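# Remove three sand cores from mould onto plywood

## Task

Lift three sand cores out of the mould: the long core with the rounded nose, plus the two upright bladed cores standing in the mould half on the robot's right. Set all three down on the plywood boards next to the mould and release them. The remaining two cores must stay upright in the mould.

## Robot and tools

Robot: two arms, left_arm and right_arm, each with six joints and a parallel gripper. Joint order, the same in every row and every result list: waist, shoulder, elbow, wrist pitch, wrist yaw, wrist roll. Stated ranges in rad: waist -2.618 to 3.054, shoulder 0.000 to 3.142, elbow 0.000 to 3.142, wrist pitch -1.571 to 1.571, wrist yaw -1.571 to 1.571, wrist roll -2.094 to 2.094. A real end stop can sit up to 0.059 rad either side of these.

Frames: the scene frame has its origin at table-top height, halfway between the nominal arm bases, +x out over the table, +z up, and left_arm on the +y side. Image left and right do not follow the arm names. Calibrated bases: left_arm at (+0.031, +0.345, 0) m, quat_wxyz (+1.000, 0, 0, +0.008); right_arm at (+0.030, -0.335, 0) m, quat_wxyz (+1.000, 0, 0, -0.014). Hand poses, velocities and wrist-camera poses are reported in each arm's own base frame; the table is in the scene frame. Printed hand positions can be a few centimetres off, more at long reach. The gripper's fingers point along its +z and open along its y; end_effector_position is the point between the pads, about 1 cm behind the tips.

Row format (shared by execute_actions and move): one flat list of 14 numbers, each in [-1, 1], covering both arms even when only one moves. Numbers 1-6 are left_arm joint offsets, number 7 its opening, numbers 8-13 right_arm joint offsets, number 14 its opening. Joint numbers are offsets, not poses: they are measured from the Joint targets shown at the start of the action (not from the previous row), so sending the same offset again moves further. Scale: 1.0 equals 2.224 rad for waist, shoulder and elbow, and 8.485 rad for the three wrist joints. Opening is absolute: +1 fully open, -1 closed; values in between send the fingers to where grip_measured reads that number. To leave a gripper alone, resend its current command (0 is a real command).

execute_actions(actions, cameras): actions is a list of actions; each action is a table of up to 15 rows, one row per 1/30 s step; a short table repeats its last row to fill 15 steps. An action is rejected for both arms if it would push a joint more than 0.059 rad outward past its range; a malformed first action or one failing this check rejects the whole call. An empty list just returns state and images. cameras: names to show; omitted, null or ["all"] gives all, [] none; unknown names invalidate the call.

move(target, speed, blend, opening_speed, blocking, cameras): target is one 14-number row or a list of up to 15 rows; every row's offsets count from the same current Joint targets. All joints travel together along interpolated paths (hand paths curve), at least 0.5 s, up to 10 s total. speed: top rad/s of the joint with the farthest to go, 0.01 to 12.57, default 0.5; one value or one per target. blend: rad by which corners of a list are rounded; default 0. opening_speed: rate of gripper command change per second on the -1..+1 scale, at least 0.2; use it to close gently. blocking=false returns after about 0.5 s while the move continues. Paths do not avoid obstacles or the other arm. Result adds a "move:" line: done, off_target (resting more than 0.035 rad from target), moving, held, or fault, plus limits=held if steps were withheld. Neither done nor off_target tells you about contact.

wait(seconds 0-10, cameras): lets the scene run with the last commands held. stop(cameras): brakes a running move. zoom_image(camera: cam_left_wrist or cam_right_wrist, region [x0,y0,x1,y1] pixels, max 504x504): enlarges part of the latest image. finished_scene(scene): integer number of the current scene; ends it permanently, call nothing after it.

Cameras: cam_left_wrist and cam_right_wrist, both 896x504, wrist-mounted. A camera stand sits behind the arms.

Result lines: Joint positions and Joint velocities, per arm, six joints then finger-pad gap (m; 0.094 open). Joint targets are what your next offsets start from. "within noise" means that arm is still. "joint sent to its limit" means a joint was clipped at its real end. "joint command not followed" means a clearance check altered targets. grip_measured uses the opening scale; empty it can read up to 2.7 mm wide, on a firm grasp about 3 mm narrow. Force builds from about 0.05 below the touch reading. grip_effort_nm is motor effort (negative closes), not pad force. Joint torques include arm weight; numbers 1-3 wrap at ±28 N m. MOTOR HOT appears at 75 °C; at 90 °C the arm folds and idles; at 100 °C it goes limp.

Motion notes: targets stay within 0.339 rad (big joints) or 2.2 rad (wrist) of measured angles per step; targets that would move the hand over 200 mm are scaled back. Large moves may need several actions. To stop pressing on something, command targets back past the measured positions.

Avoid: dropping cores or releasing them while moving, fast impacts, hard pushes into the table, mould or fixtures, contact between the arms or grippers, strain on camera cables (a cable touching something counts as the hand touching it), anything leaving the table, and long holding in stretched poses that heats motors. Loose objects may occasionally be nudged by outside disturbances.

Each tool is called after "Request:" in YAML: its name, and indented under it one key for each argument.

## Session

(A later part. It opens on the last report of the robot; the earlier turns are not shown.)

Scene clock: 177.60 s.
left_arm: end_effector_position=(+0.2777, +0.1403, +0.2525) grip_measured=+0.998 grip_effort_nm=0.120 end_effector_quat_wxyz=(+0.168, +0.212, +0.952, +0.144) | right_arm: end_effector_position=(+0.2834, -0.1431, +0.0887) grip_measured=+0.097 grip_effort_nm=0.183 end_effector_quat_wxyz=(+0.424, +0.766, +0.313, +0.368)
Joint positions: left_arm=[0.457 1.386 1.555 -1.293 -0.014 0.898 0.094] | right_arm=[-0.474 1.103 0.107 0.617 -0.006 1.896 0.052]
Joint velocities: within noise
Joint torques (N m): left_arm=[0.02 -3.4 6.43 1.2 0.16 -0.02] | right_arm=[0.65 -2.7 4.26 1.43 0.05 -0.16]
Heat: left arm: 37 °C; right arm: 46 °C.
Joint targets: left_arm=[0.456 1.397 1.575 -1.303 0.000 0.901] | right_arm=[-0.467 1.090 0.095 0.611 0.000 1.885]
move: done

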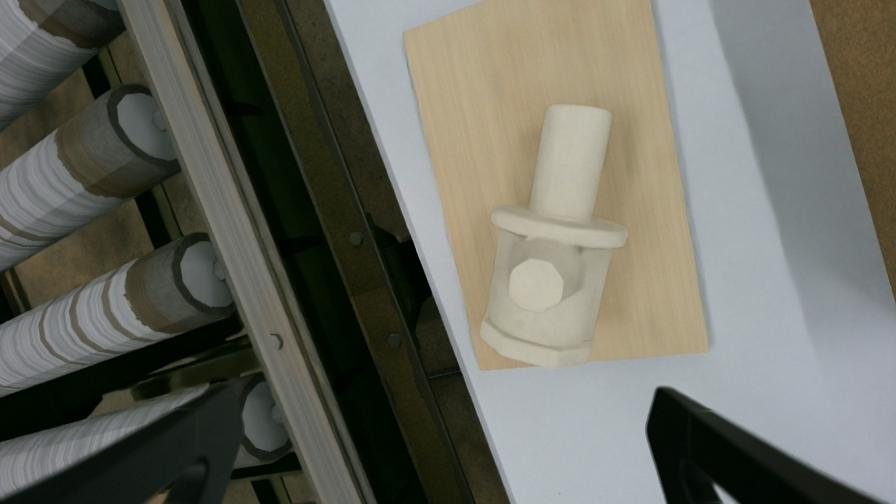

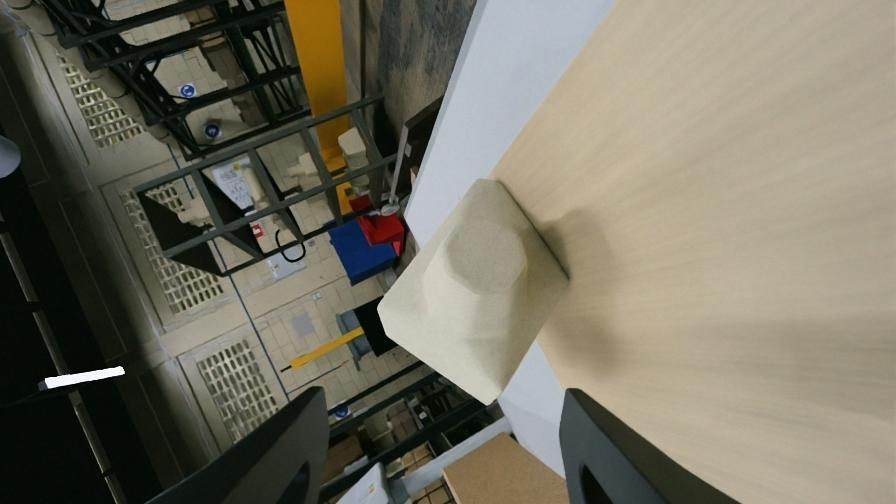

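Request:
move:
  target:
    - [0,0,0,0,0,0,1,0,-0.0719,0.0472,-0.0308,0,0,1]
    - [0,0,0,0,0,0,1,0,-0.0922,0.3453,-0.1167,0,-0.1043,1]
    - [0,0,0,0,0,0,1,0.3795,0.2118,0.4664,-0.0863,0,-0.2222,1]
  speed: [0.5,1.0,1.2]
  blend: [0.03,0.1,0]
  opening_speed: 1.0
  cameras: ["cam_right_wrist"]

Scene clock: 197.43 s.
left_arm: end_effector_position=(+0.2775, +0.1402, +0.2523) grip_measured=+0.998 grip_effort_nm=0.120 end_effector_quat_wxyz=(+0.168, +0.212, +0.952, +0.144) | right_arm: end_effector_position=(+0.4343, +0.1756, +0.1830) grip_measured=+0.997 grip_effort_nm=0.168 end_effector_quat_wxyz=(+0.452, -0.166, +0.872, +0.090)
Joint positions: left_arm=[0.457 1.386 1.555 -1.294 -0.014 0.898 0.094] | right_arm=[0.381 1.561 1.099 -0.15 -0.004 0.006 0.094]
Joint velocities: within noise
Joint torques (N m): left_arm=[-0.05 -3.34 6.39 1.2 0.17 -0.04] | right_arm=[-0.25 -6.28 8.91 1.62 0.03 -0.13]
Heat: left arm: 36 °C; right arm: 46 °C.
Joint targets: left_arm=[0.456 1.397 1.575 -1.302 0.000 0.901] | right_arm=[0.377 1.562 1.133 -0.122 0.000 0.000]
move: done
Images, in order (width x height): cam_right_wrist 896x504.

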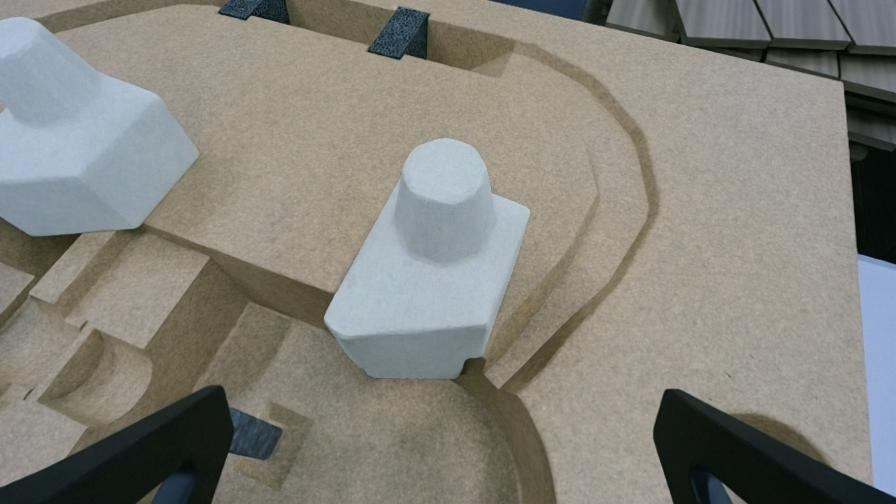

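Request:
move:
  target: [0,0,0,0,0,0,1,0.0027,0.1493,0.1021,0.0179,0,0,1]
  speed: 0.5
  cameras: ["cam_right_wrist"]

Scene clock: 203.87 s.
left_arm: end_effector_position=(+0.2775, +0.1402, +0.2523) grip_measured=+0.998 grip_effort_nm=0.120 end_effector_quat_wxyz=(+0.168, +0.212, +0.952, +0.144) | right_arm: end_effector_position=(+0.5132, +0.2072, +0.1562) grip_measured=+0.997 grip_effort_nm=0.164 end_effector_quat_wxyz=(+0.474, -0.164, +0.860, +0.094)
Joint positions: left_arm=[0.457 1.386 1.555 -1.294 -0.014 0.898 0.094] | right_arm=[0.381 1.887 1.325 -0.001 -0.004 0.005 0.094]
Joint velocities: within noise
Joint torques (N m): left_arm=[-0.05 -3.43 6.45 1.19 0.18 -0.03] | right_arm=[0.23 -8.39 8.85 1.7 0.04 -0.11]
Heat: left arm: 36 °C; right arm: 46 °C.
Joint targets: left_arm=[0.456 1.397 1.575 -1.302 0.000 0.901] | right_arm=[0.383 1.893 1.360 0.030 0.000 0.000]
move: done
Images, in order (width x height): cam_right_wrist 896x504.

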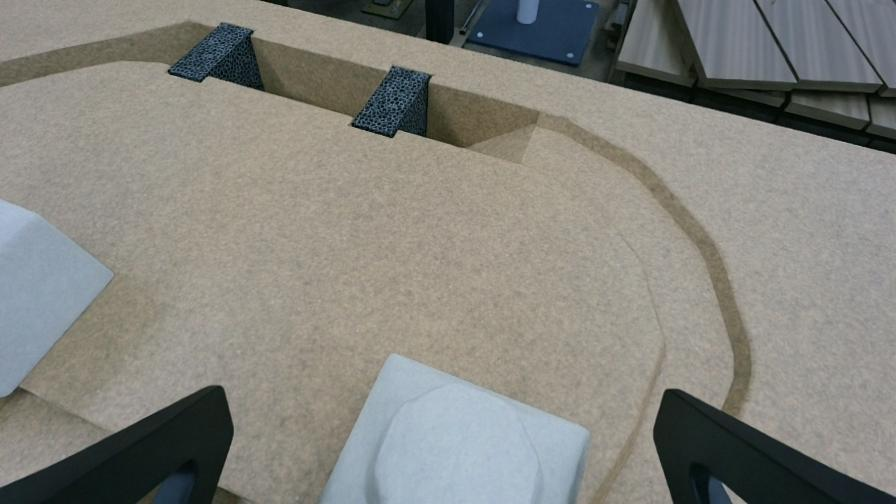

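Request:
move:
  target:
    - [0,0,0,0,0,0,1,-0.0022,0,0,0,0,0,-0.6]
    - [0,0,0,0,0,0,1,-0.0022,-0.045,0.1785,-0.0468,0,0,-0.6]
  speed: 0.45
  opening_speed: 0.8
  cameras: ["cam_right_wrist"]

Scene clock: 283.33 s.
left_arm: end_effector_position=(+0.2775, +0.1402, +0.2523) grip_measured=+0.998 grip_effort_nm=0.129 end_effector_quat_wxyz=(+0.168, +0.212, +0.952, +0.144) | right_arm: end_effector_position=(+0.5139, +0.2069, +0.2691) grip_measured=-0.263 grip_effort_nm=-1.004 end_effector_quat_wxyz=(+0.478, -0.164, +0.858, +0.094)
Joint positions: left_arm=[0.457 1.386 1.555 -1.294 -0.014 0.898 0.094] | right_arm=[0.381 1.84 1.711 -0.425 -0.001 0.004 0.035]
Joint velocities: within noise
Joint torques (N m): left_arm=[-0.01 -3.32 6.5 1.17 0.18 -0.02] | right_arm=[-0.18 -12.57 9.99 1.97 0.01 -0.09]
Heat: left arm: 37 °C; right arm: 48 °C.
Joint targets: left_arm=[0.456 1.397 1.575 -1.302 0.000 0.901] | right_arm=[0.379 1.793 1.757 -0.367 0.000 0.000]
move: off_target (right_arm); right_arm: the wrist pitch is farthest, 0.058 rad from its target
Images, in order (width x height): cam_right_wrist 896x504.

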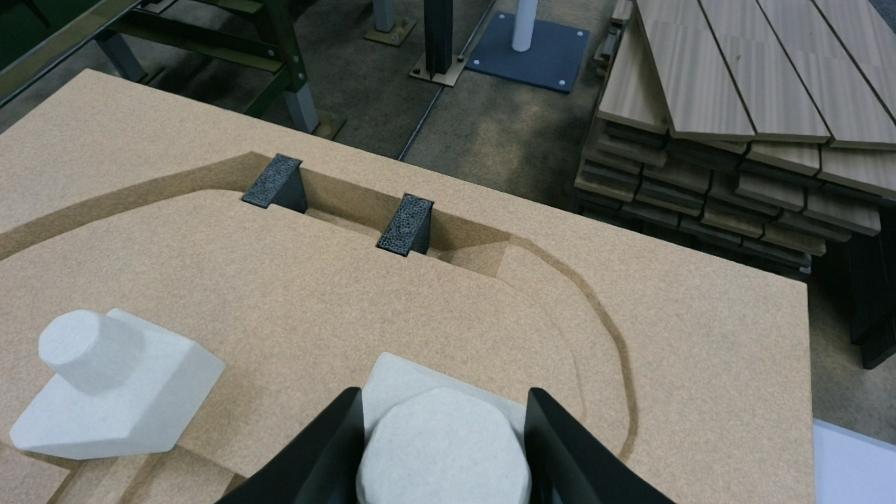

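Request:
move:
  target: [0,0,0,0,0,0,1,0.0229,0.0436,-0.3255,0.1464,0,0.1965,-0.6]
  speed: 1.0
  cameras: ["cam_right_wrist"]

Scene clock: 291.50 s.
left_arm: end_effector_position=(+0.2775, +0.1402, +0.2523) grip_measured=+0.998 grip_effort_nm=0.125 end_effector_quat_wxyz=(+0.168, +0.212, +0.952, +0.144) | right_arm: end_effector_position=(+0.5081, +0.2298, +0.1919) grip_measured=-0.263 grip_effort_nm=-1.004 end_effector_quat_wxyz=(+0.338, +0.431, +0.607, +0.576)
Joint positions: left_arm=[0.457 1.386 1.555 -1.294 -0.014 0.898 0.094] | right_arm=[0.423 1.899 1.025 0.765 -0.001 1.657 0.035]
Joint velocities: within noise
Joint torques (N m): left_arm=[-0.05 -3.33 6.43 1.18 0.16 -0.06] | right_arm=[0.62 -9.13 6.08 2.61 0.01 0.08]
Heat: left arm: 37 °C; right arm: 49 °C.
Joint targets: left_arm=[0.456 1.397 1.575 -1.302 0.000 0.901] | right_arm=[0.430 1.890 1.033 0.875 0.000 1.667]
move: off_target (right_arm); right_arm: the wrist pitch is farthest, 0.110 rad from its target
Images, in order (width x height): cam_right_wrist 896x504.

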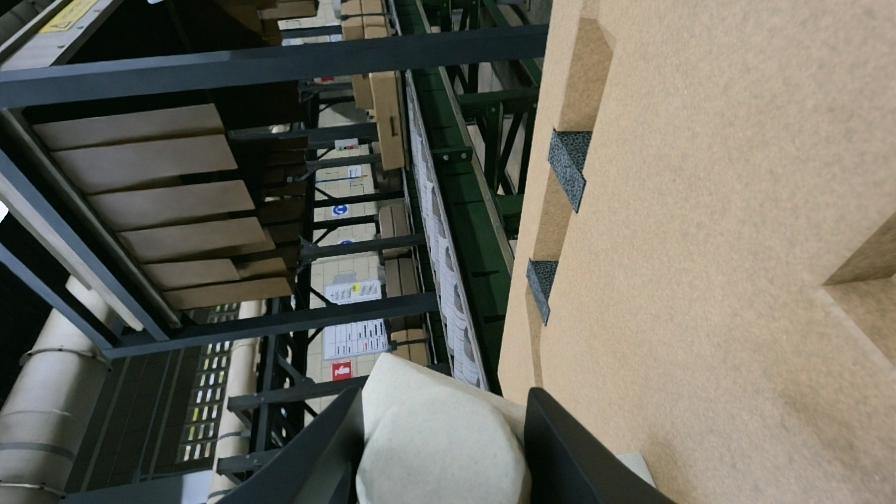

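Request:
move:
  target: [0,0,0,0,0,0,1,0,0.0796,-0.0252,0.025,0,0,-0.6]
  speed: 0.35
  cameras: ["cam_right_wrist"]

Scene clock: 296.30 s.
left_arm: end_effector_position=(+0.2775, +0.1402, +0.2523) grip_measured=+0.998 grip_effort_nm=0.125 end_effector_quat_wxyz=(+0.168, +0.212, +0.952, +0.144) | right_arm: end_effector_position=(+0.5111, +0.2315, +0.1329) grip_measured=-0.263 grip_effort_nm=-1.004 end_effector_quat_wxyz=(+0.335, +0.432, +0.607, +0.577)
Joint positions: left_arm=[0.457 1.386 1.555 -1.294 -0.014 0.898 0.094] | right_arm=[0.423 2.068 0.975 0.983 -0.003 1.664 0.035]
Joint velocities: within noise
Joint torques (N m): left_arm=[-0.06 -3.33 6.61 1.18 0.18 -0.04] | right_arm=[0.59 -9.07 4.93 2.53 0.02 0]
Heat: left arm: 37 °C; right arm: 51 °C.
Joint targets: left_arm=[0.456 1.397 1.575 -1.302 0.000 0.901] | right_arm=[0.430 2.067 0.977 1.087 0.000 1.667]
move: off_target (right_arm); right_arm: the wrist pitch is farthest, 0.104 rad from its target
Images, in order (width x height): cam_right_wrist 896x504.

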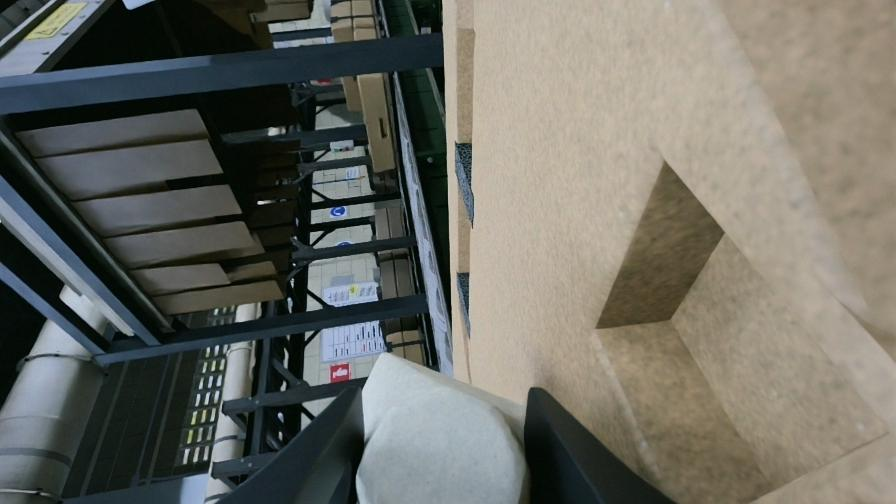

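Request:
move:
  target: [0,0,0,0,0,0,1,0.0225,0,0,0,0,0,-0.6]
  speed: 0.3
  cameras: ["cam_right_wrist"]

Request:
move:
  target: [0,0,0,0,0,0,1,0,0.012,-0.004,0.004,0,0,-0.6]
  speed: 0.2
  cameras: ["cam_right_wrist"]

Scene clock: 302.00 s.
left_arm: end_effector_position=(+0.2775, +0.1402, +0.2523) grip_measured=+0.998 grip_effort_nm=0.120 end_effector_quat_wxyz=(+0.168, +0.212, +0.952, +0.144) | right_arm: end_effector_position=(+0.4970, +0.2604, +0.1330) grip_measured=-0.263 grip_effort_nm=-1.009 end_effector_quat_wxyz=(+0.318, +0.414, +0.619, +0.587)
Joint positions: left_arm=[0.457 1.386 1.555 -1.294 -0.014 0.898 0.094] | right_arm=[0.479 2.069 0.975 0.984 -0.006 1.664 0.035]
Joint velocities: within noise
Joint torques (N m): left_arm=[0.03 -3.43 6.42 1.2 0.18 -0.03] | right_arm=[0.02 -9.1 4.94 2.54 0.05 0]
Heat: left arm: 37 °C; right arm: 53 °C.
Joint targets: left_arm=[0.456 1.397 1.575 -1.302 0.000 0.901] | right_arm=[0.480 2.068 0.977 1.087 0.000 1.667]
move: off_target (right_arm); right_arm: the wrist pitch is farthest, 0.103 rad from its target
Images, in order (width x height): cam_right_wrist 896x504.

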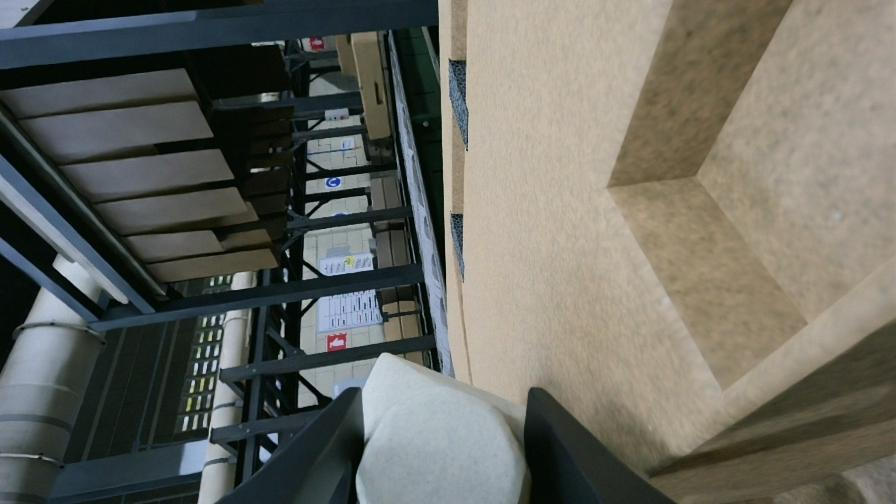

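Scene clock: 302.83 s.
left_arm: end_effector_position=(+0.2775, +0.1402, +0.2523) grip_measured=+0.998 grip_effort_nm=0.125 end_effector_quat_wxyz=(+0.168, +0.212, +0.952, +0.144) | right_arm: end_effector_position=(+0.4973, +0.2606, +0.1317) grip_measured=-0.263 grip_effort_nm=-1.004 end_effector_quat_wxyz=(+0.322, +0.410, +0.612, +0.595)
Joint positions: left_arm=[0.457 1.386 1.555 -1.294 -0.014 0.898 0.094] | right_arm=[0.479 2.091 0.969 1.036 -0.006 1.664 0.035]
Joint velocities: within noise
Joint torques (N m): left_arm=[-0.06 -3.37 6.48 1.19 0.19 -0.04] | right_arm=[0.05 -8.76 4.62 2.38 0.05 0]
Heat: left arm: 37 °C; right arm: 53 °C.
Joint targets: left_arm=[0.456 1.397 1.575 -1.302 0.000 0.901] | right_arm=[0.480 2.094 0.968 1.121 0.000 1.667]
move: off_target (right_arm); right_arm: the wrist pitch is farthest, 0.085 rad from its target
Images, in order (width x height): cam_right_wrist 896x504.

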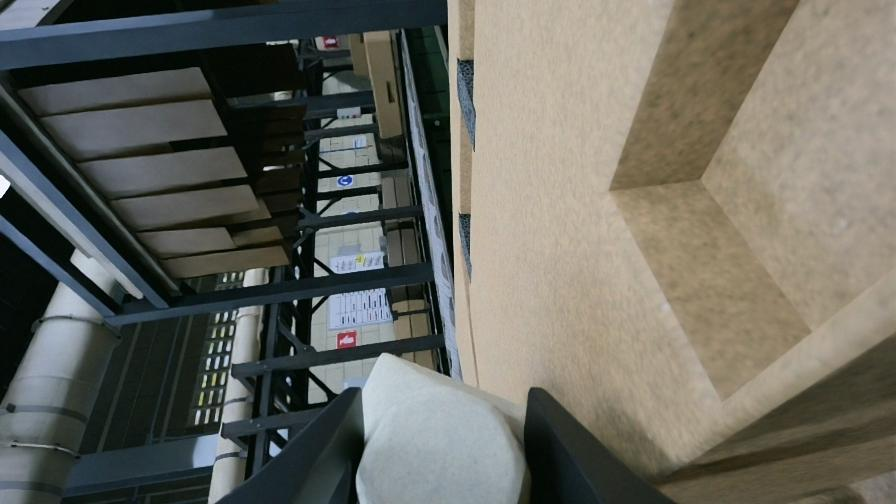

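Request:
move:
  target:
    - [0,0,0,0,0,0,1,0,-0.02,0.0,0.0,0,0,-0.6]
    - [0,0,0,0,0,0,1,0,0.0216,0.0917,-0.0184,0,0,-0.6]
  speed: 0.4
  blend: 0.02
  cameras: ["cam_right_wrist"]

Scene clock: 310.77 s.
left_arm: end_effector_position=(+0.2775, +0.1402, +0.2523) grip_measured=+0.998 grip_effort_nm=0.125 end_effector_quat_wxyz=(+0.168, +0.212, +0.952, +0.144) | right_arm: end_effector_position=(+0.5231, +0.2746, +0.1329) grip_measured=-0.263 grip_effort_nm=-1.009 end_effector_quat_wxyz=(+0.315, +0.415, +0.622, +0.584)
Joint positions: left_arm=[0.457 1.386 1.555 -1.294 -0.014 0.898 0.094] | right_arm=[0.479 2.142 1.121 0.901 -0.009 1.664 0.035]
Joint velocities: within noise
Joint torques (N m): left_arm=[0.01 -3.4 6.46 1.2 0.16 -0.04] | right_arm=[0.03 -9.81 9.16 2.17 0.08 -0.01]
Heat: left arm: 37 °C; right arm: 53 °C.
Joint targets: left_arm=[0.456 1.397 1.575 -1.302 0.000 0.901] | right_arm=[0.480 2.142 1.172 0.965 0.000 1.667]
move: off_target (right_arm); right_arm: the wrist pitch is farthest, 0.064 rad from its target
Images, in order (width x height): cam_right_wrist 896x504.

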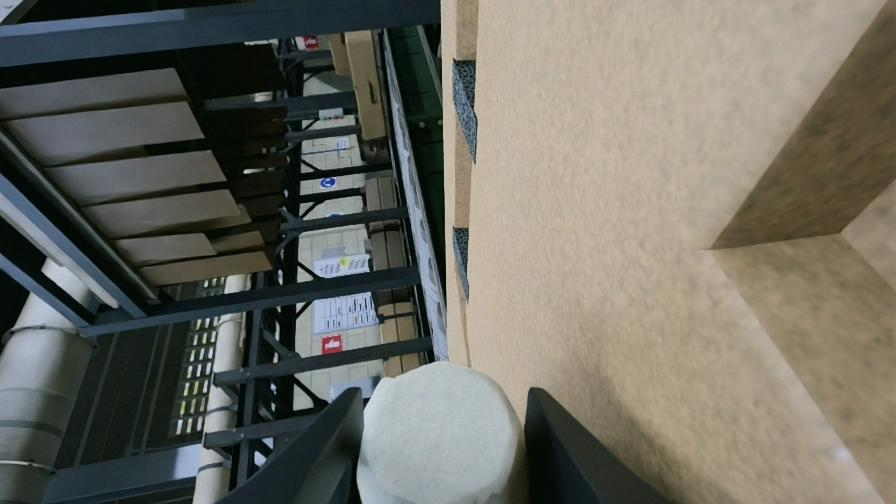

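Request:
zoom_image:
  camera: "cam_right_wrist"
  region: [250, 320, 700, 504]

Scaled by 1.120.

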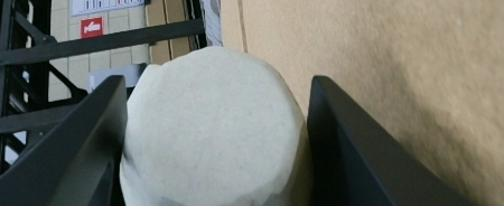

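Request:
move:
  target:
    - [0,0,0,0,0,0,1,0,-0.0369,-0.0076,0,0,0,-0.6]
    - [0,0,0,0,0,0,1,0,0.0216,0.089,-0.0106,0,0,-0.6]
    - [0,0,0,0,0,0,1,0,0.0486,0.080,-0.0018,0,0,-0.6]
  speed: [0.4,0.4,0.2]
  blend: [0.02,0.02,0]
  cameras: ["cam_right_wrist"]

Scene clock: 326.07 s.
left_arm: end_effector_position=(+0.2775, +0.1402, +0.2523) grip_measured=+0.998 grip_effort_nm=0.134 end_effector_quat_wxyz=(+0.168, +0.212, +0.952, +0.144) | right_arm: end_effector_position=(+0.5616, +0.2875, +0.1529) grip_measured=-0.263 grip_effort_nm=-1.004 end_effector_quat_wxyz=(+0.330, +0.413, +0.596, +0.605)
Joint positions: left_arm=[0.457 1.386 1.555 -1.294 -0.014 0.898 0.094] | right_arm=[0.474 2.245 1.322 0.872 0.007 1.678 0.035]
Joint velocities: within noise
Joint torques (N m): left_arm=[0.06 -3.34 6.46 1.2 0.18 -0.02] | right_arm=[0.53 -10.35 7.6 2.28 -0.08 -0.15]
Heat: left arm: 37 °C; right arm: 52 °C.
Joint targets: left_arm=[0.456 1.397 1.575 -1.302 0.000 0.901] | right_arm=[0.480 2.250 1.350 0.950 0.000 1.667]
move: off_target (right_arm); right_arm: the wrist pitch is farthest, 0.077 rad from its target
Images, in order (width x height): cam_right_wrist 896x504.

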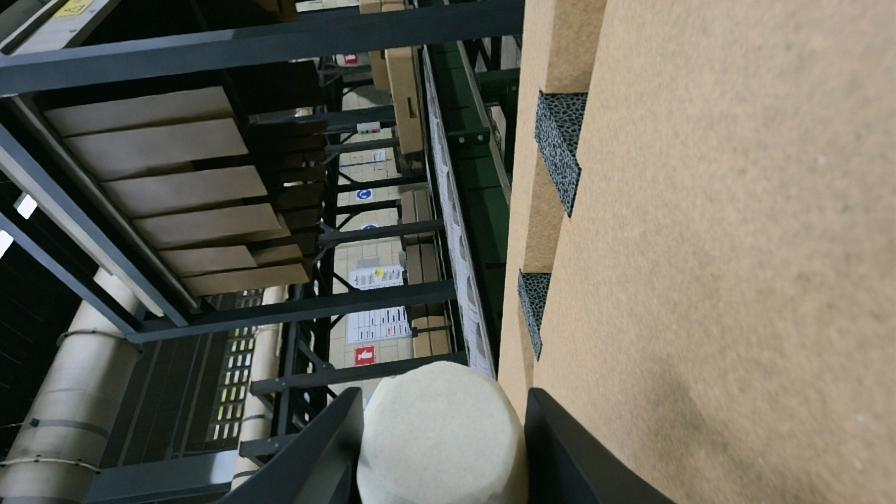

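Request:
move:
  target: [0,0,0,0,0,0,1,0,0.0157,0,0.0041,0,0,-0.6]
  speed: 0.2
  cameras: ["cam_right_wrist"]

Scene clock: 329.17 s.
left_arm: end_effector_position=(+0.2775, +0.1402, +0.2523) grip_measured=+0.998 grip_effort_nm=0.120 end_effector_quat_wxyz=(+0.168, +0.212, +0.952, +0.144) | right_arm: end_effector_position=(+0.5633, +0.2874, +0.1498) grip_measured=-0.263 grip_effort_nm=-1.004 end_effector_quat_wxyz=(+0.334, +0.411, +0.585, +0.615)
Joint positions: left_arm=[0.457 1.386 1.555 -1.294 -0.014 0.898 0.094] | right_arm=[0.474 2.274 1.322 0.931 0.012 1.686 0.035]
Joint velocities: within noise
Joint torques (N m): left_arm=[-0.05 -3.34 6.54 1.19 0.17 -0.03] | right_arm=[0.51 -9.95 7.53 2.06 -0.13 -0.26]
Heat: left arm: 37 °C; right arm: 53 °C.
Joint targets: left_arm=[0.456 1.397 1.575 -1.302 0.000 0.901] | right_arm=[0.480 2.285 1.350 0.985 0.000 1.667]
move: off_target (right_arm); right_arm: the wrist pitch is farthest, 0.054 rad from its target
Images, in order (width x height): cam_right_wrist 896x504.

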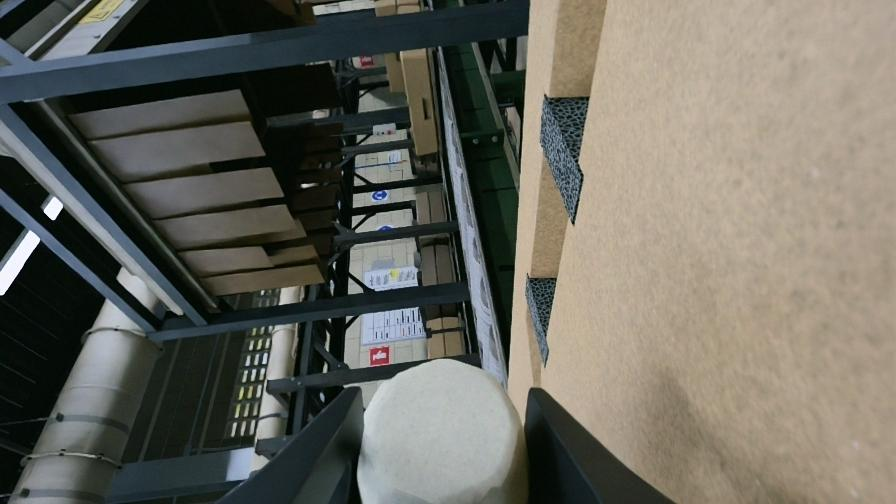

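Request:
move:
  target: [-0.4298,-0.0751,0.1335,0.0075,0,-0.1061,1,0,0,0,0,0,0,-0.6]
  speed: 1.2

Scene clock: 335.97 s.
left_arm: end_effector_position=(+0.2654, -0.1409, +0.4126) grip_measured=+0.998 grip_effort_nm=0.115 end_effector_quat_wxyz=(+0.442, +0.220, +0.863, -0.109) | right_arm: end_effector_position=(+0.5633, +0.2874, +0.1498) grip_measured=-0.263 grip_effort_nm=-1.004 end_effector_quat_wxyz=(+0.334, +0.411, +0.585, +0.615)
Joint positions: left_arm=[-0.493 1.235 1.856 -1.247 -0.002 0.008 0.094] | right_arm=[0.474 2.274 1.322 0.931 0.012 1.686 0.035]
Joint velocities: within noise
Joint torques (N m): left_arm=[-0.65 -2.37 5.2 2.08 0.05 -0.17] | right_arm=[0.5 -10 7.5 2.04 -0.12 -0.25]
Heat: left arm: 37 °C; right arm: 54 °C.
Joint targets: left_arm=[-0.500 1.230 1.872 -1.239 0.000 0.000] | right_arm=[0.480 2.285 1.350 0.985 0.000 1.667]
move: off_target (right_arm); right_arm: the wrist pitch is farthest, 0.054 rad from its target

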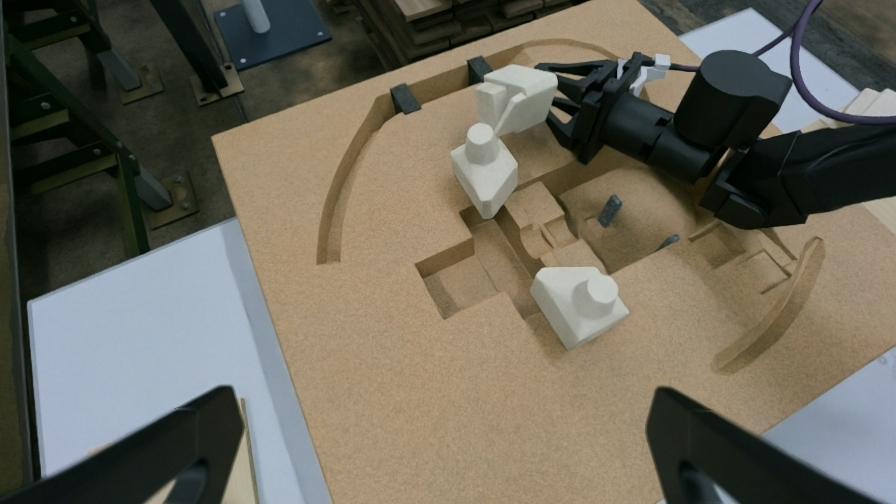

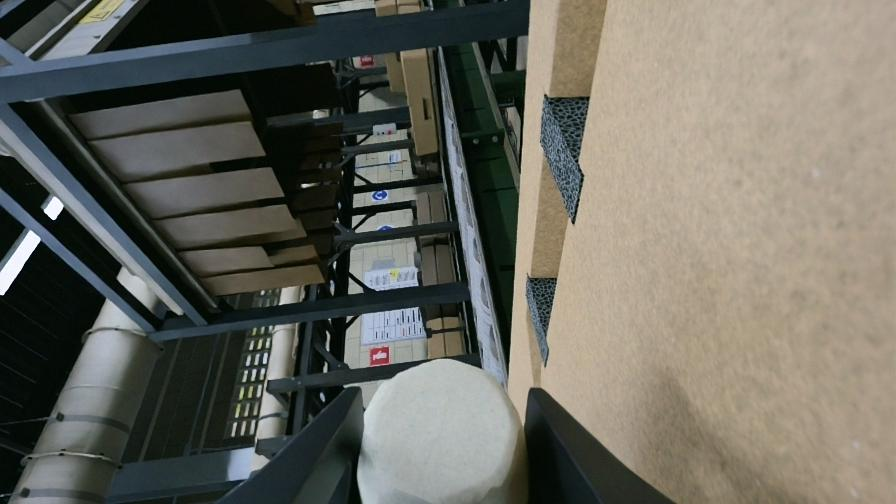

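Request:
zoom_image:
  camera: "cam_left_wrist"
  region: [380, 30, 660, 230]

Scaled by 1.800.

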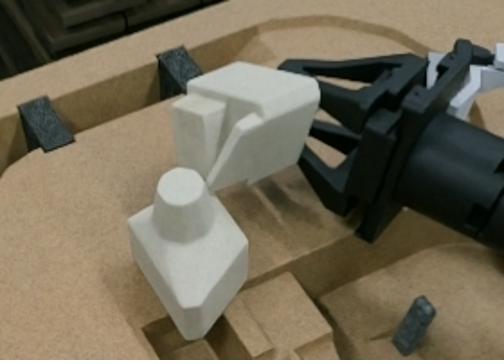

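Request:
move:
  target:
    - [0,0,0,0,0,0,1,0,-0.025,0,0,0,0,-0.6]
    - [0,0,0,0,0,0,1,-0.045,-0.025,0,0,0,-0.01,-0.6]
  speed: [0.25,0.4]

Scene clock: 340.93 s.
left_arm: end_effector_position=(+0.2654, -0.1409, +0.4126) grip_measured=+0.998 grip_effort_nm=0.125 end_effector_quat_wxyz=(+0.442, +0.220, +0.863, -0.109) | right_arm: end_effector_position=(+0.5853, +0.2393, +0.1449) grip_measured=-0.264 grip_effort_nm=-1.009 end_effector_quat_wxyz=(+0.380, +0.406, +0.597, +0.578)
Joint positions: left_arm=[-0.493 1.235 1.856 -1.247 -0.002 0.007 0.094] | right_arm=[0.384 2.273 1.323 0.908 -0.008 1.586 0.035]
Joint velocities: within noise
Joint torques (N m): left_arm=[-0.53 -2.3 5.2 2.06 0.05 -0.12] | right_arm=[-0.49 -14.42 7.42 2.26 0.08 -0.09]
Heat: left arm: 36 °C; right arm: 54 °C.
Joint targets: left_arm=[-0.500 1.230 1.872 -1.239 0.000 0.000] | right_arm=[0.379 2.230 1.350 0.985 0.000 1.582]
move: off_target (right_arm); right_arm: the wrist pitch is farthest, 0.077 rad from its target

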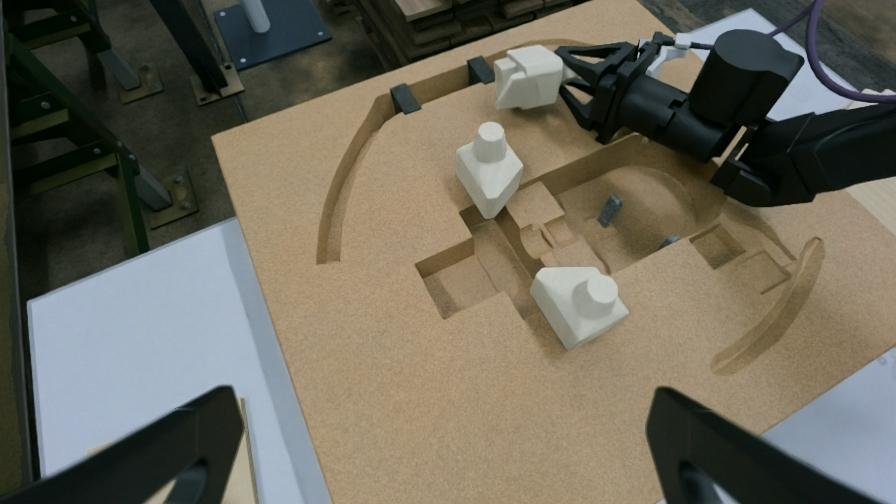

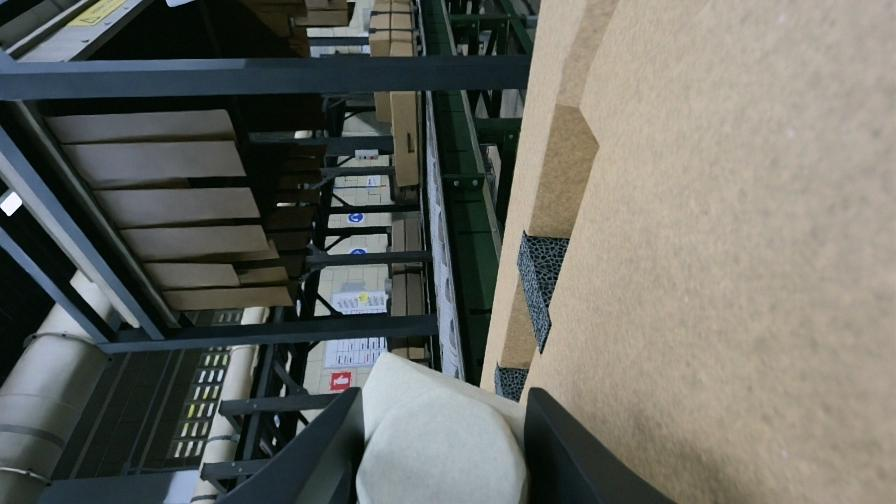

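Request:
move:
  target:
    - [0,0,0,0,0,0,1,0,-0.0585,-0.0967,0.003,0,0.0083,-0.6]
    - [0,0,0,0,0,0,1,0,-0.0405,-0.099,0.0088,0,0.0083,-0.6]
  speed: [0.4,0.15]
  blend: [0.01,0]

Scene clock: 348.13 s.
left_arm: end_effector_position=(+0.2654, -0.1409, +0.4126) grip_measured=+0.998 grip_effort_nm=0.125 end_effector_quat_wxyz=(+0.442, +0.220, +0.863, -0.109) | right_arm: end_effector_position=(+0.5500, +0.2250, +0.1436) grip_measured=-0.264 grip_effort_nm=-1.009 end_effector_quat_wxyz=(+0.360, +0.427, +0.592, +0.582)
Joint positions: left_arm=[-0.493 1.235 1.856 -1.247 -0.002 0.007 0.094] | right_arm=[0.384 2.157 1.13 0.962 -0.008 1.642 0.035]
Joint velocities: within noise
Joint torques (N m): left_arm=[-0.55 -2.39 5.27 2.06 0.05 -0.13] | right_arm=[-0.4 -11.22 5.03 2.46 0.06 0.04]
Heat: left arm: 36 °C; right arm: 55 °C.
Joint targets: left_arm=[-0.500 1.230 1.872 -1.239 0.000 0.001] | right_arm=[0.379 2.140 1.130 1.060 0.000 1.653]
move: off_target (right_arm); right_arm: the wrist pitch is farthest, 0.097 rad from its target

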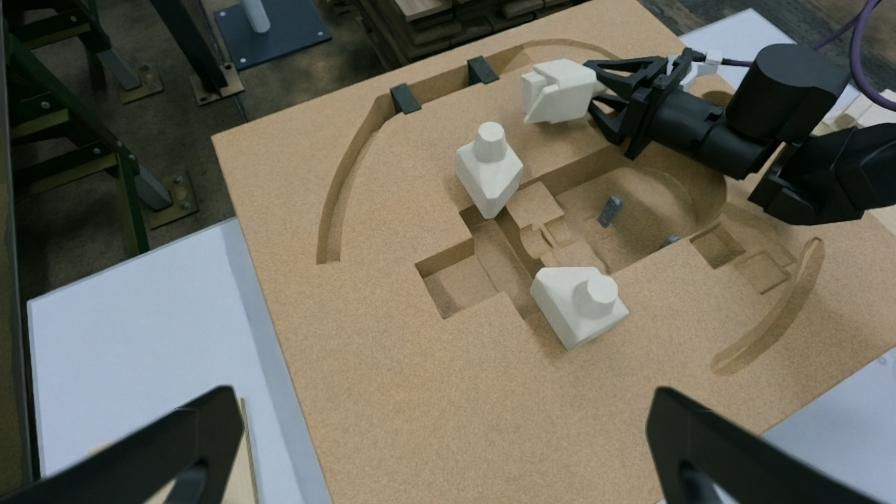

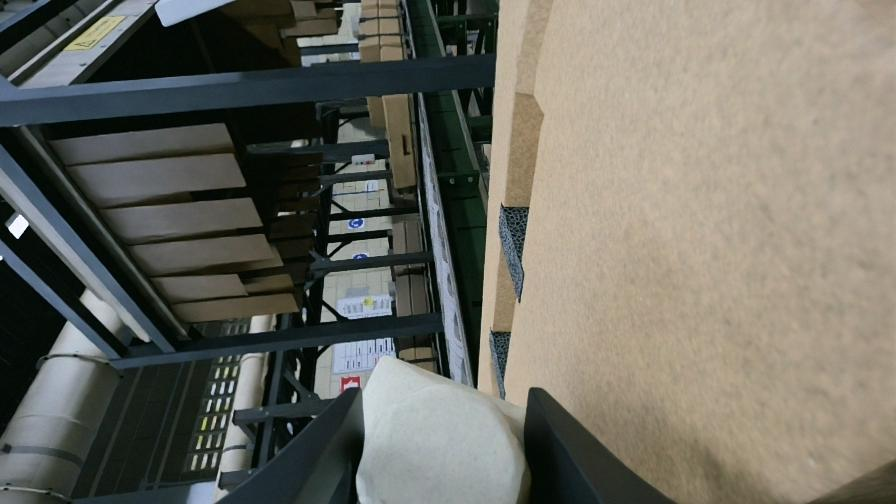

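Request:
move:
  target: [0,0,0,0,0,0,1,0,0.0225,-0.0045,0.005,0,0,-0.6]
  speed: 0.15
  cameras: ["cam_right_wrist"]

Scene clock: 351.50 s.
left_arm: end_effector_position=(+0.2654, -0.1409, +0.4126) grip_measured=+0.998 grip_effort_nm=0.120 end_effector_quat_wxyz=(+0.442, +0.220, +0.863, -0.109) | right_arm: end_effector_position=(+0.5505, +0.2252, +0.1461) grip_measured=-0.264 grip_effort_nm=-1.004 end_effector_quat_wxyz=(+0.367, +0.419, +0.580, +0.595)
Joint positions: left_arm=[-0.493 1.235 1.856 -1.247 -0.002 0.007 0.094] | right_arm=[0.384 2.179 1.125 1.03 -0.008 1.643 0.035]
Joint velocities: within noise
Joint torques (N m): left_arm=[-0.5 -2.33 5.26 2.06 0.05 -0.13] | right_arm=[-0.47 -9.07 4.49 2.21 0.07 0.07]
Heat: left arm: 35 °C; right arm: 56 °C.
Joint targets: left_arm=[-0.500 1.230 1.872 -1.239 0.000 0.001] | right_arm=[0.379 2.190 1.120 1.102 0.000 1.653]
move: off_target (right_arm); right_arm: the wrist pitch is farthest, 0.073 rad from its target
Images, in order (width x height): cam_right_wrist 896x504.

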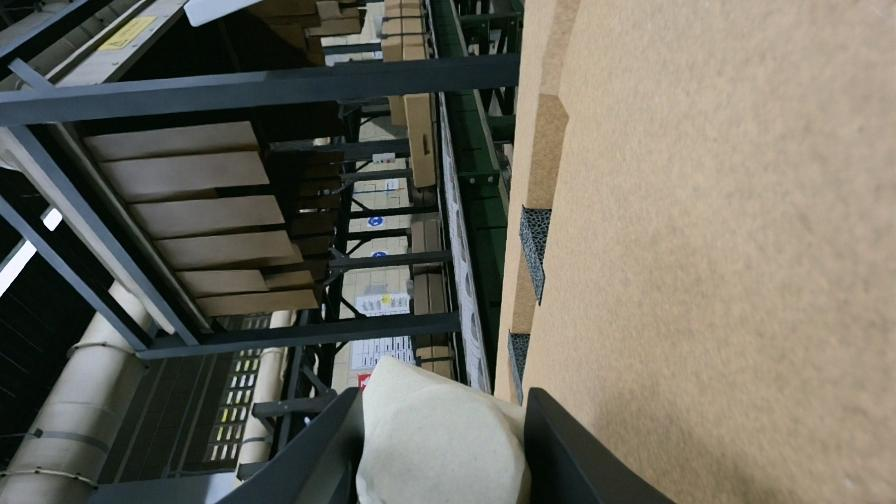

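Request:
move:
  target: [0,0,0,0,0,0,1,0,0,0,-0.004,0,0,-0.6]
  speed: 0.15
  cameras: ["cam_left_wrist"]

Request:
zoom_image:
  camera: "cam_left_wrist"
  region: [460, 30, 760, 210]

Scene clock: 356.00 s.
left_arm: end_effector_position=(+0.2654, -0.1409, +0.4126) grip_measured=+0.998 grip_effort_nm=0.125 end_effector_quat_wxyz=(+0.442, +0.220, +0.863, -0.109) | right_arm: end_effector_position=(+0.5505, +0.2252, +0.1460) grip_measured=-0.264 grip_effort_nm=-1.004 end_effector_quat_wxyz=(+0.367, +0.419, +0.580, +0.594)
Joint positions: left_arm=[-0.493 1.235 1.856 -1.247 -0.002 0.007 0.094] | right_arm=[0.384 2.179 1.125 1.029 -0.008 1.643 0.035]
Joint velocities: within noise
Joint torques (N m): left_arm=[-0.53 -2.32 5.2 2.05 0.08 -0.13] | right_arm=[-0.47 -9.06 4.52 1.9 0.07 0.07]
Heat: left arm: 35 °C; right arm: 56 °C.
Joint targets: left_arm=[-0.500 1.230 1.872 -1.239 0.000 0.000] | right_arm=[0.379 2.190 1.120 1.068 0.000 1.653]
move: off_target (right_arm); right_arm: the wrist pitch is farthest, 0.039 rad from its target
Images, in order (width x height): cam_left_wrist 896x504.

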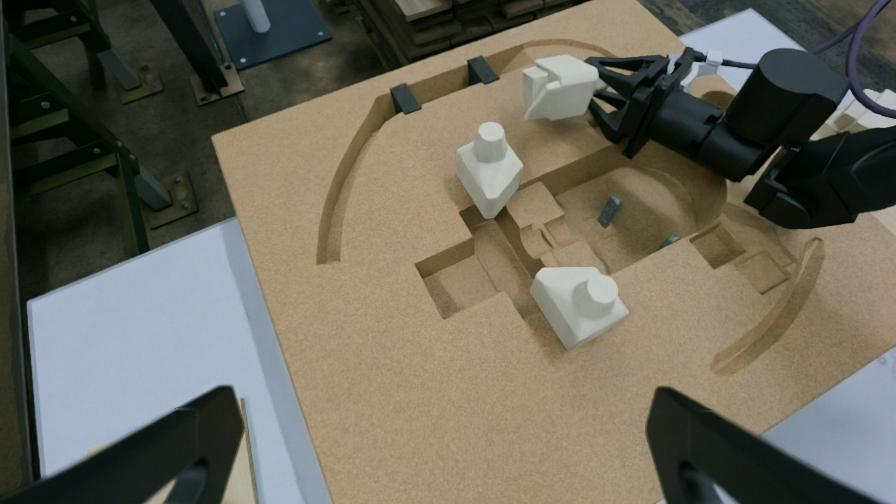

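Scaled by 1.680.

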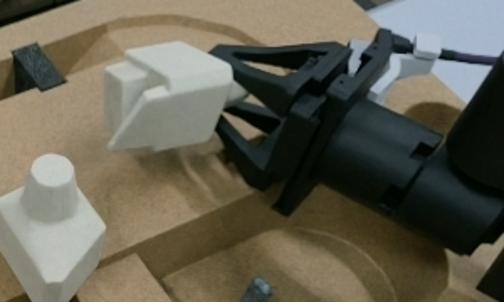

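Request:
move:
  target:
    - [0,0,0,0,0,0,1,0,-0.0719,0.0562,-0.054,0,0.0136,-0.6]
    - [0,0,0,0,0,0,1,0,-0.0495,0.0427,-0.0457,0,0.0136,-0.6]
  speed: [0.4,0.15]
  blend: [0.01,0]

Request:
zoom_image:
  camera: "cam_left_wrist"
  region: [460, 30, 760, 210]

Scene clock: 364.40 s.
left_arm: end_effector_position=(+0.2654, -0.1409, +0.4126) grip_measured=+0.998 grip_effort_nm=0.125 end_effector_quat_wxyz=(+0.442, +0.220, +0.863, -0.109) | right_arm: end_effector_position=(+0.5499, +0.2243, +0.1322) grip_measured=-0.264 grip_effort_nm=-1.004 end_effector_quat_wxyz=(+0.287, +0.505, +0.613, +0.536)
Joint positions: left_arm=[-0.493 1.235 1.856 -1.247 -0.002 0.007 0.094] | right_arm=[0.384 2.084 1.203 0.617 -0.007 1.767 0.035]
Joint velocities: within noise
Joint torques (N m): left_arm=[-0.64 -2.35 5.22 2.07 0.05 -0.12] | right_arm=[-0.36 -10.18 6.34 2.13 0.06 -0.03]
Heat: left arm: 35 °C; right arm: 56 °C.
Joint targets: left_arm=[-0.500 1.230 1.872 -1.239 0.000 0.000] | right_arm=[0.379 2.080 1.214 0.680 0.000 1.768]
move: off_target (right_arm); right_arm: the wrist pitch is farthest, 0.064 rad from its target

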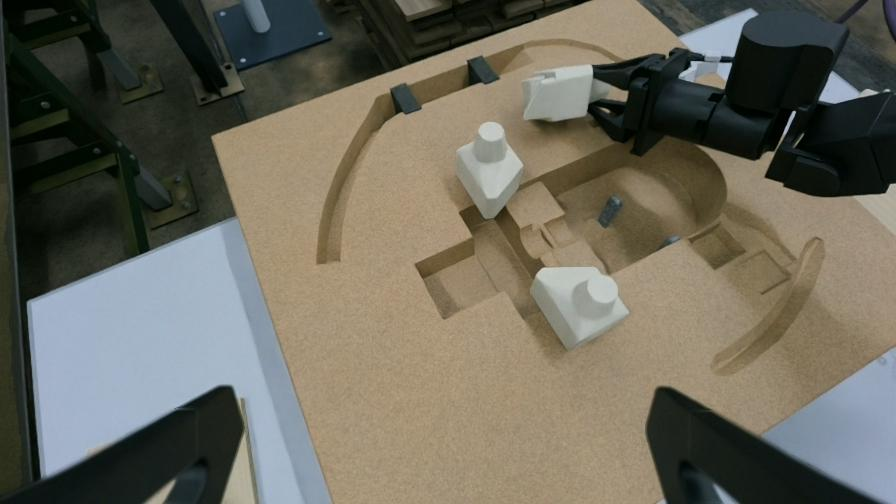

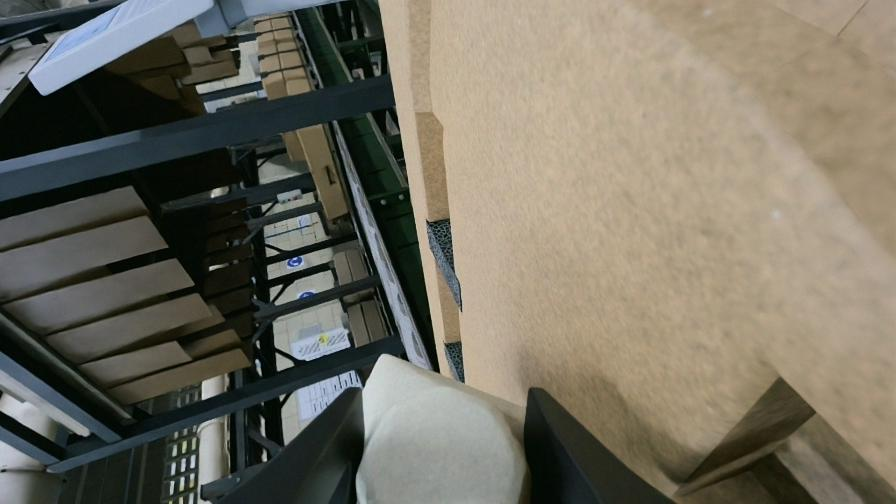

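Scaled by 1.680.

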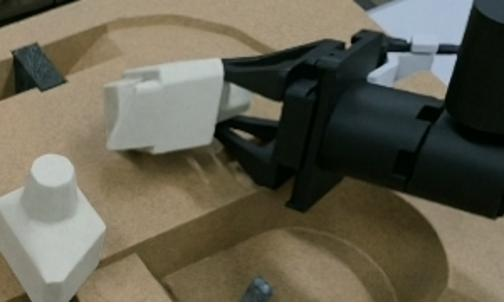

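Request:
move:
  target: [0,0,0,0,0,0,1,0,0.0157,-0.003,0.001,0,0,-0.6]
  speed: 0.15

Request:
zoom_image:
  camera: "cam_left_wrist"
  region: [460, 30, 760, 210]

Scene clock: 368.70 s.
left_arm: end_effector_position=(+0.2654, -0.1409, +0.4126) grip_measured=+0.998 grip_effort_nm=0.120 end_effector_quat_wxyz=(+0.442, +0.220, +0.863, -0.109) | right_arm: end_effector_position=(+0.5520, +0.2251, +0.1307) grip_measured=-0.264 grip_effort_nm=-1.004 end_effector_quat_wxyz=(+0.290, +0.502, +0.609, +0.541)
Joint positions: left_arm=[-0.493 1.235 1.856 -1.247 -0.002 0.007 0.094] | right_arm=[0.384 2.101 1.203 0.65 -0.006 1.767 0.035]
Joint velocities: within noise
Joint torques (N m): left_arm=[-0.53 -2.3 5.31 2.06 0.03 -0.13] | right_arm=[-0.38 -8.8 5.81 1.9 0.05 -0.01]
Heat: left arm: 35 °C; right arm: 56 °C.
Joint targets: left_arm=[-0.500 1.230 1.872 -1.239 0.000 0.000] | right_arm=[0.379 2.115 1.208 0.689 0.000 1.768]
move: off_target (right_arm); right_arm: the wrist pitch is farthest, 0.039 rad from its target

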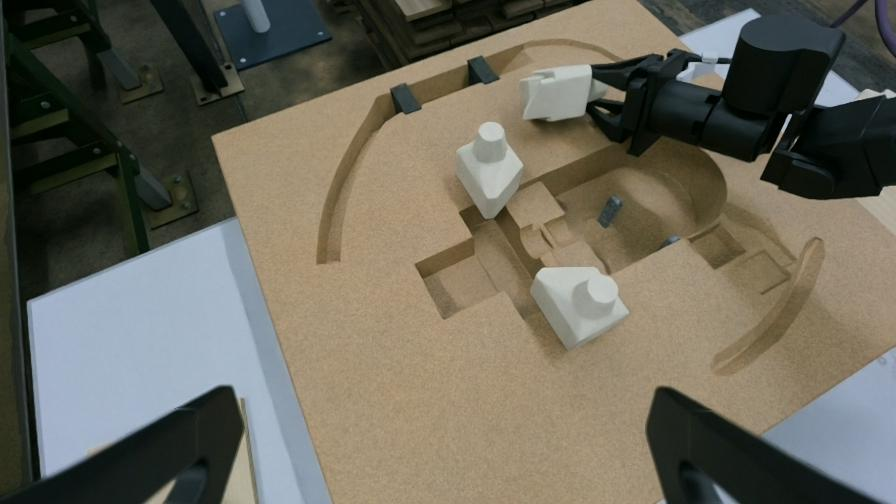

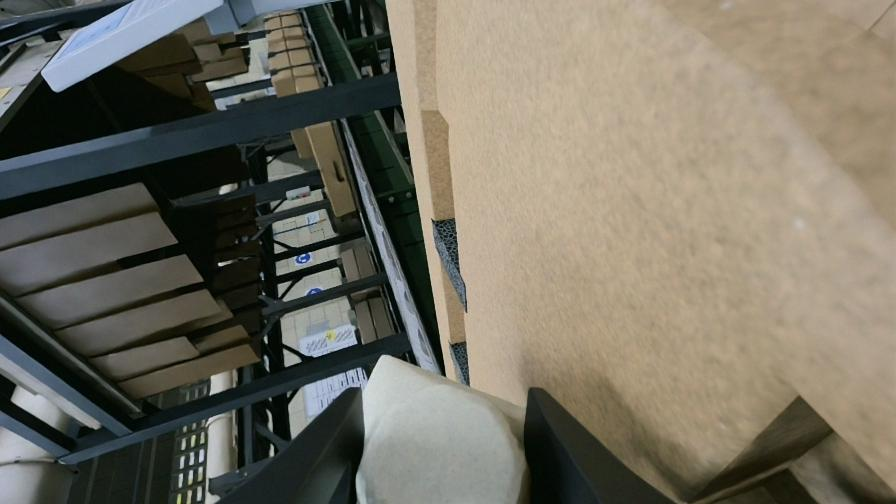

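Scaled by 1.680.

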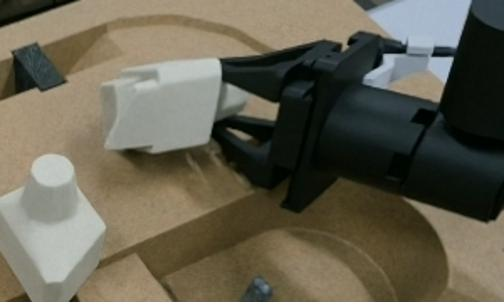

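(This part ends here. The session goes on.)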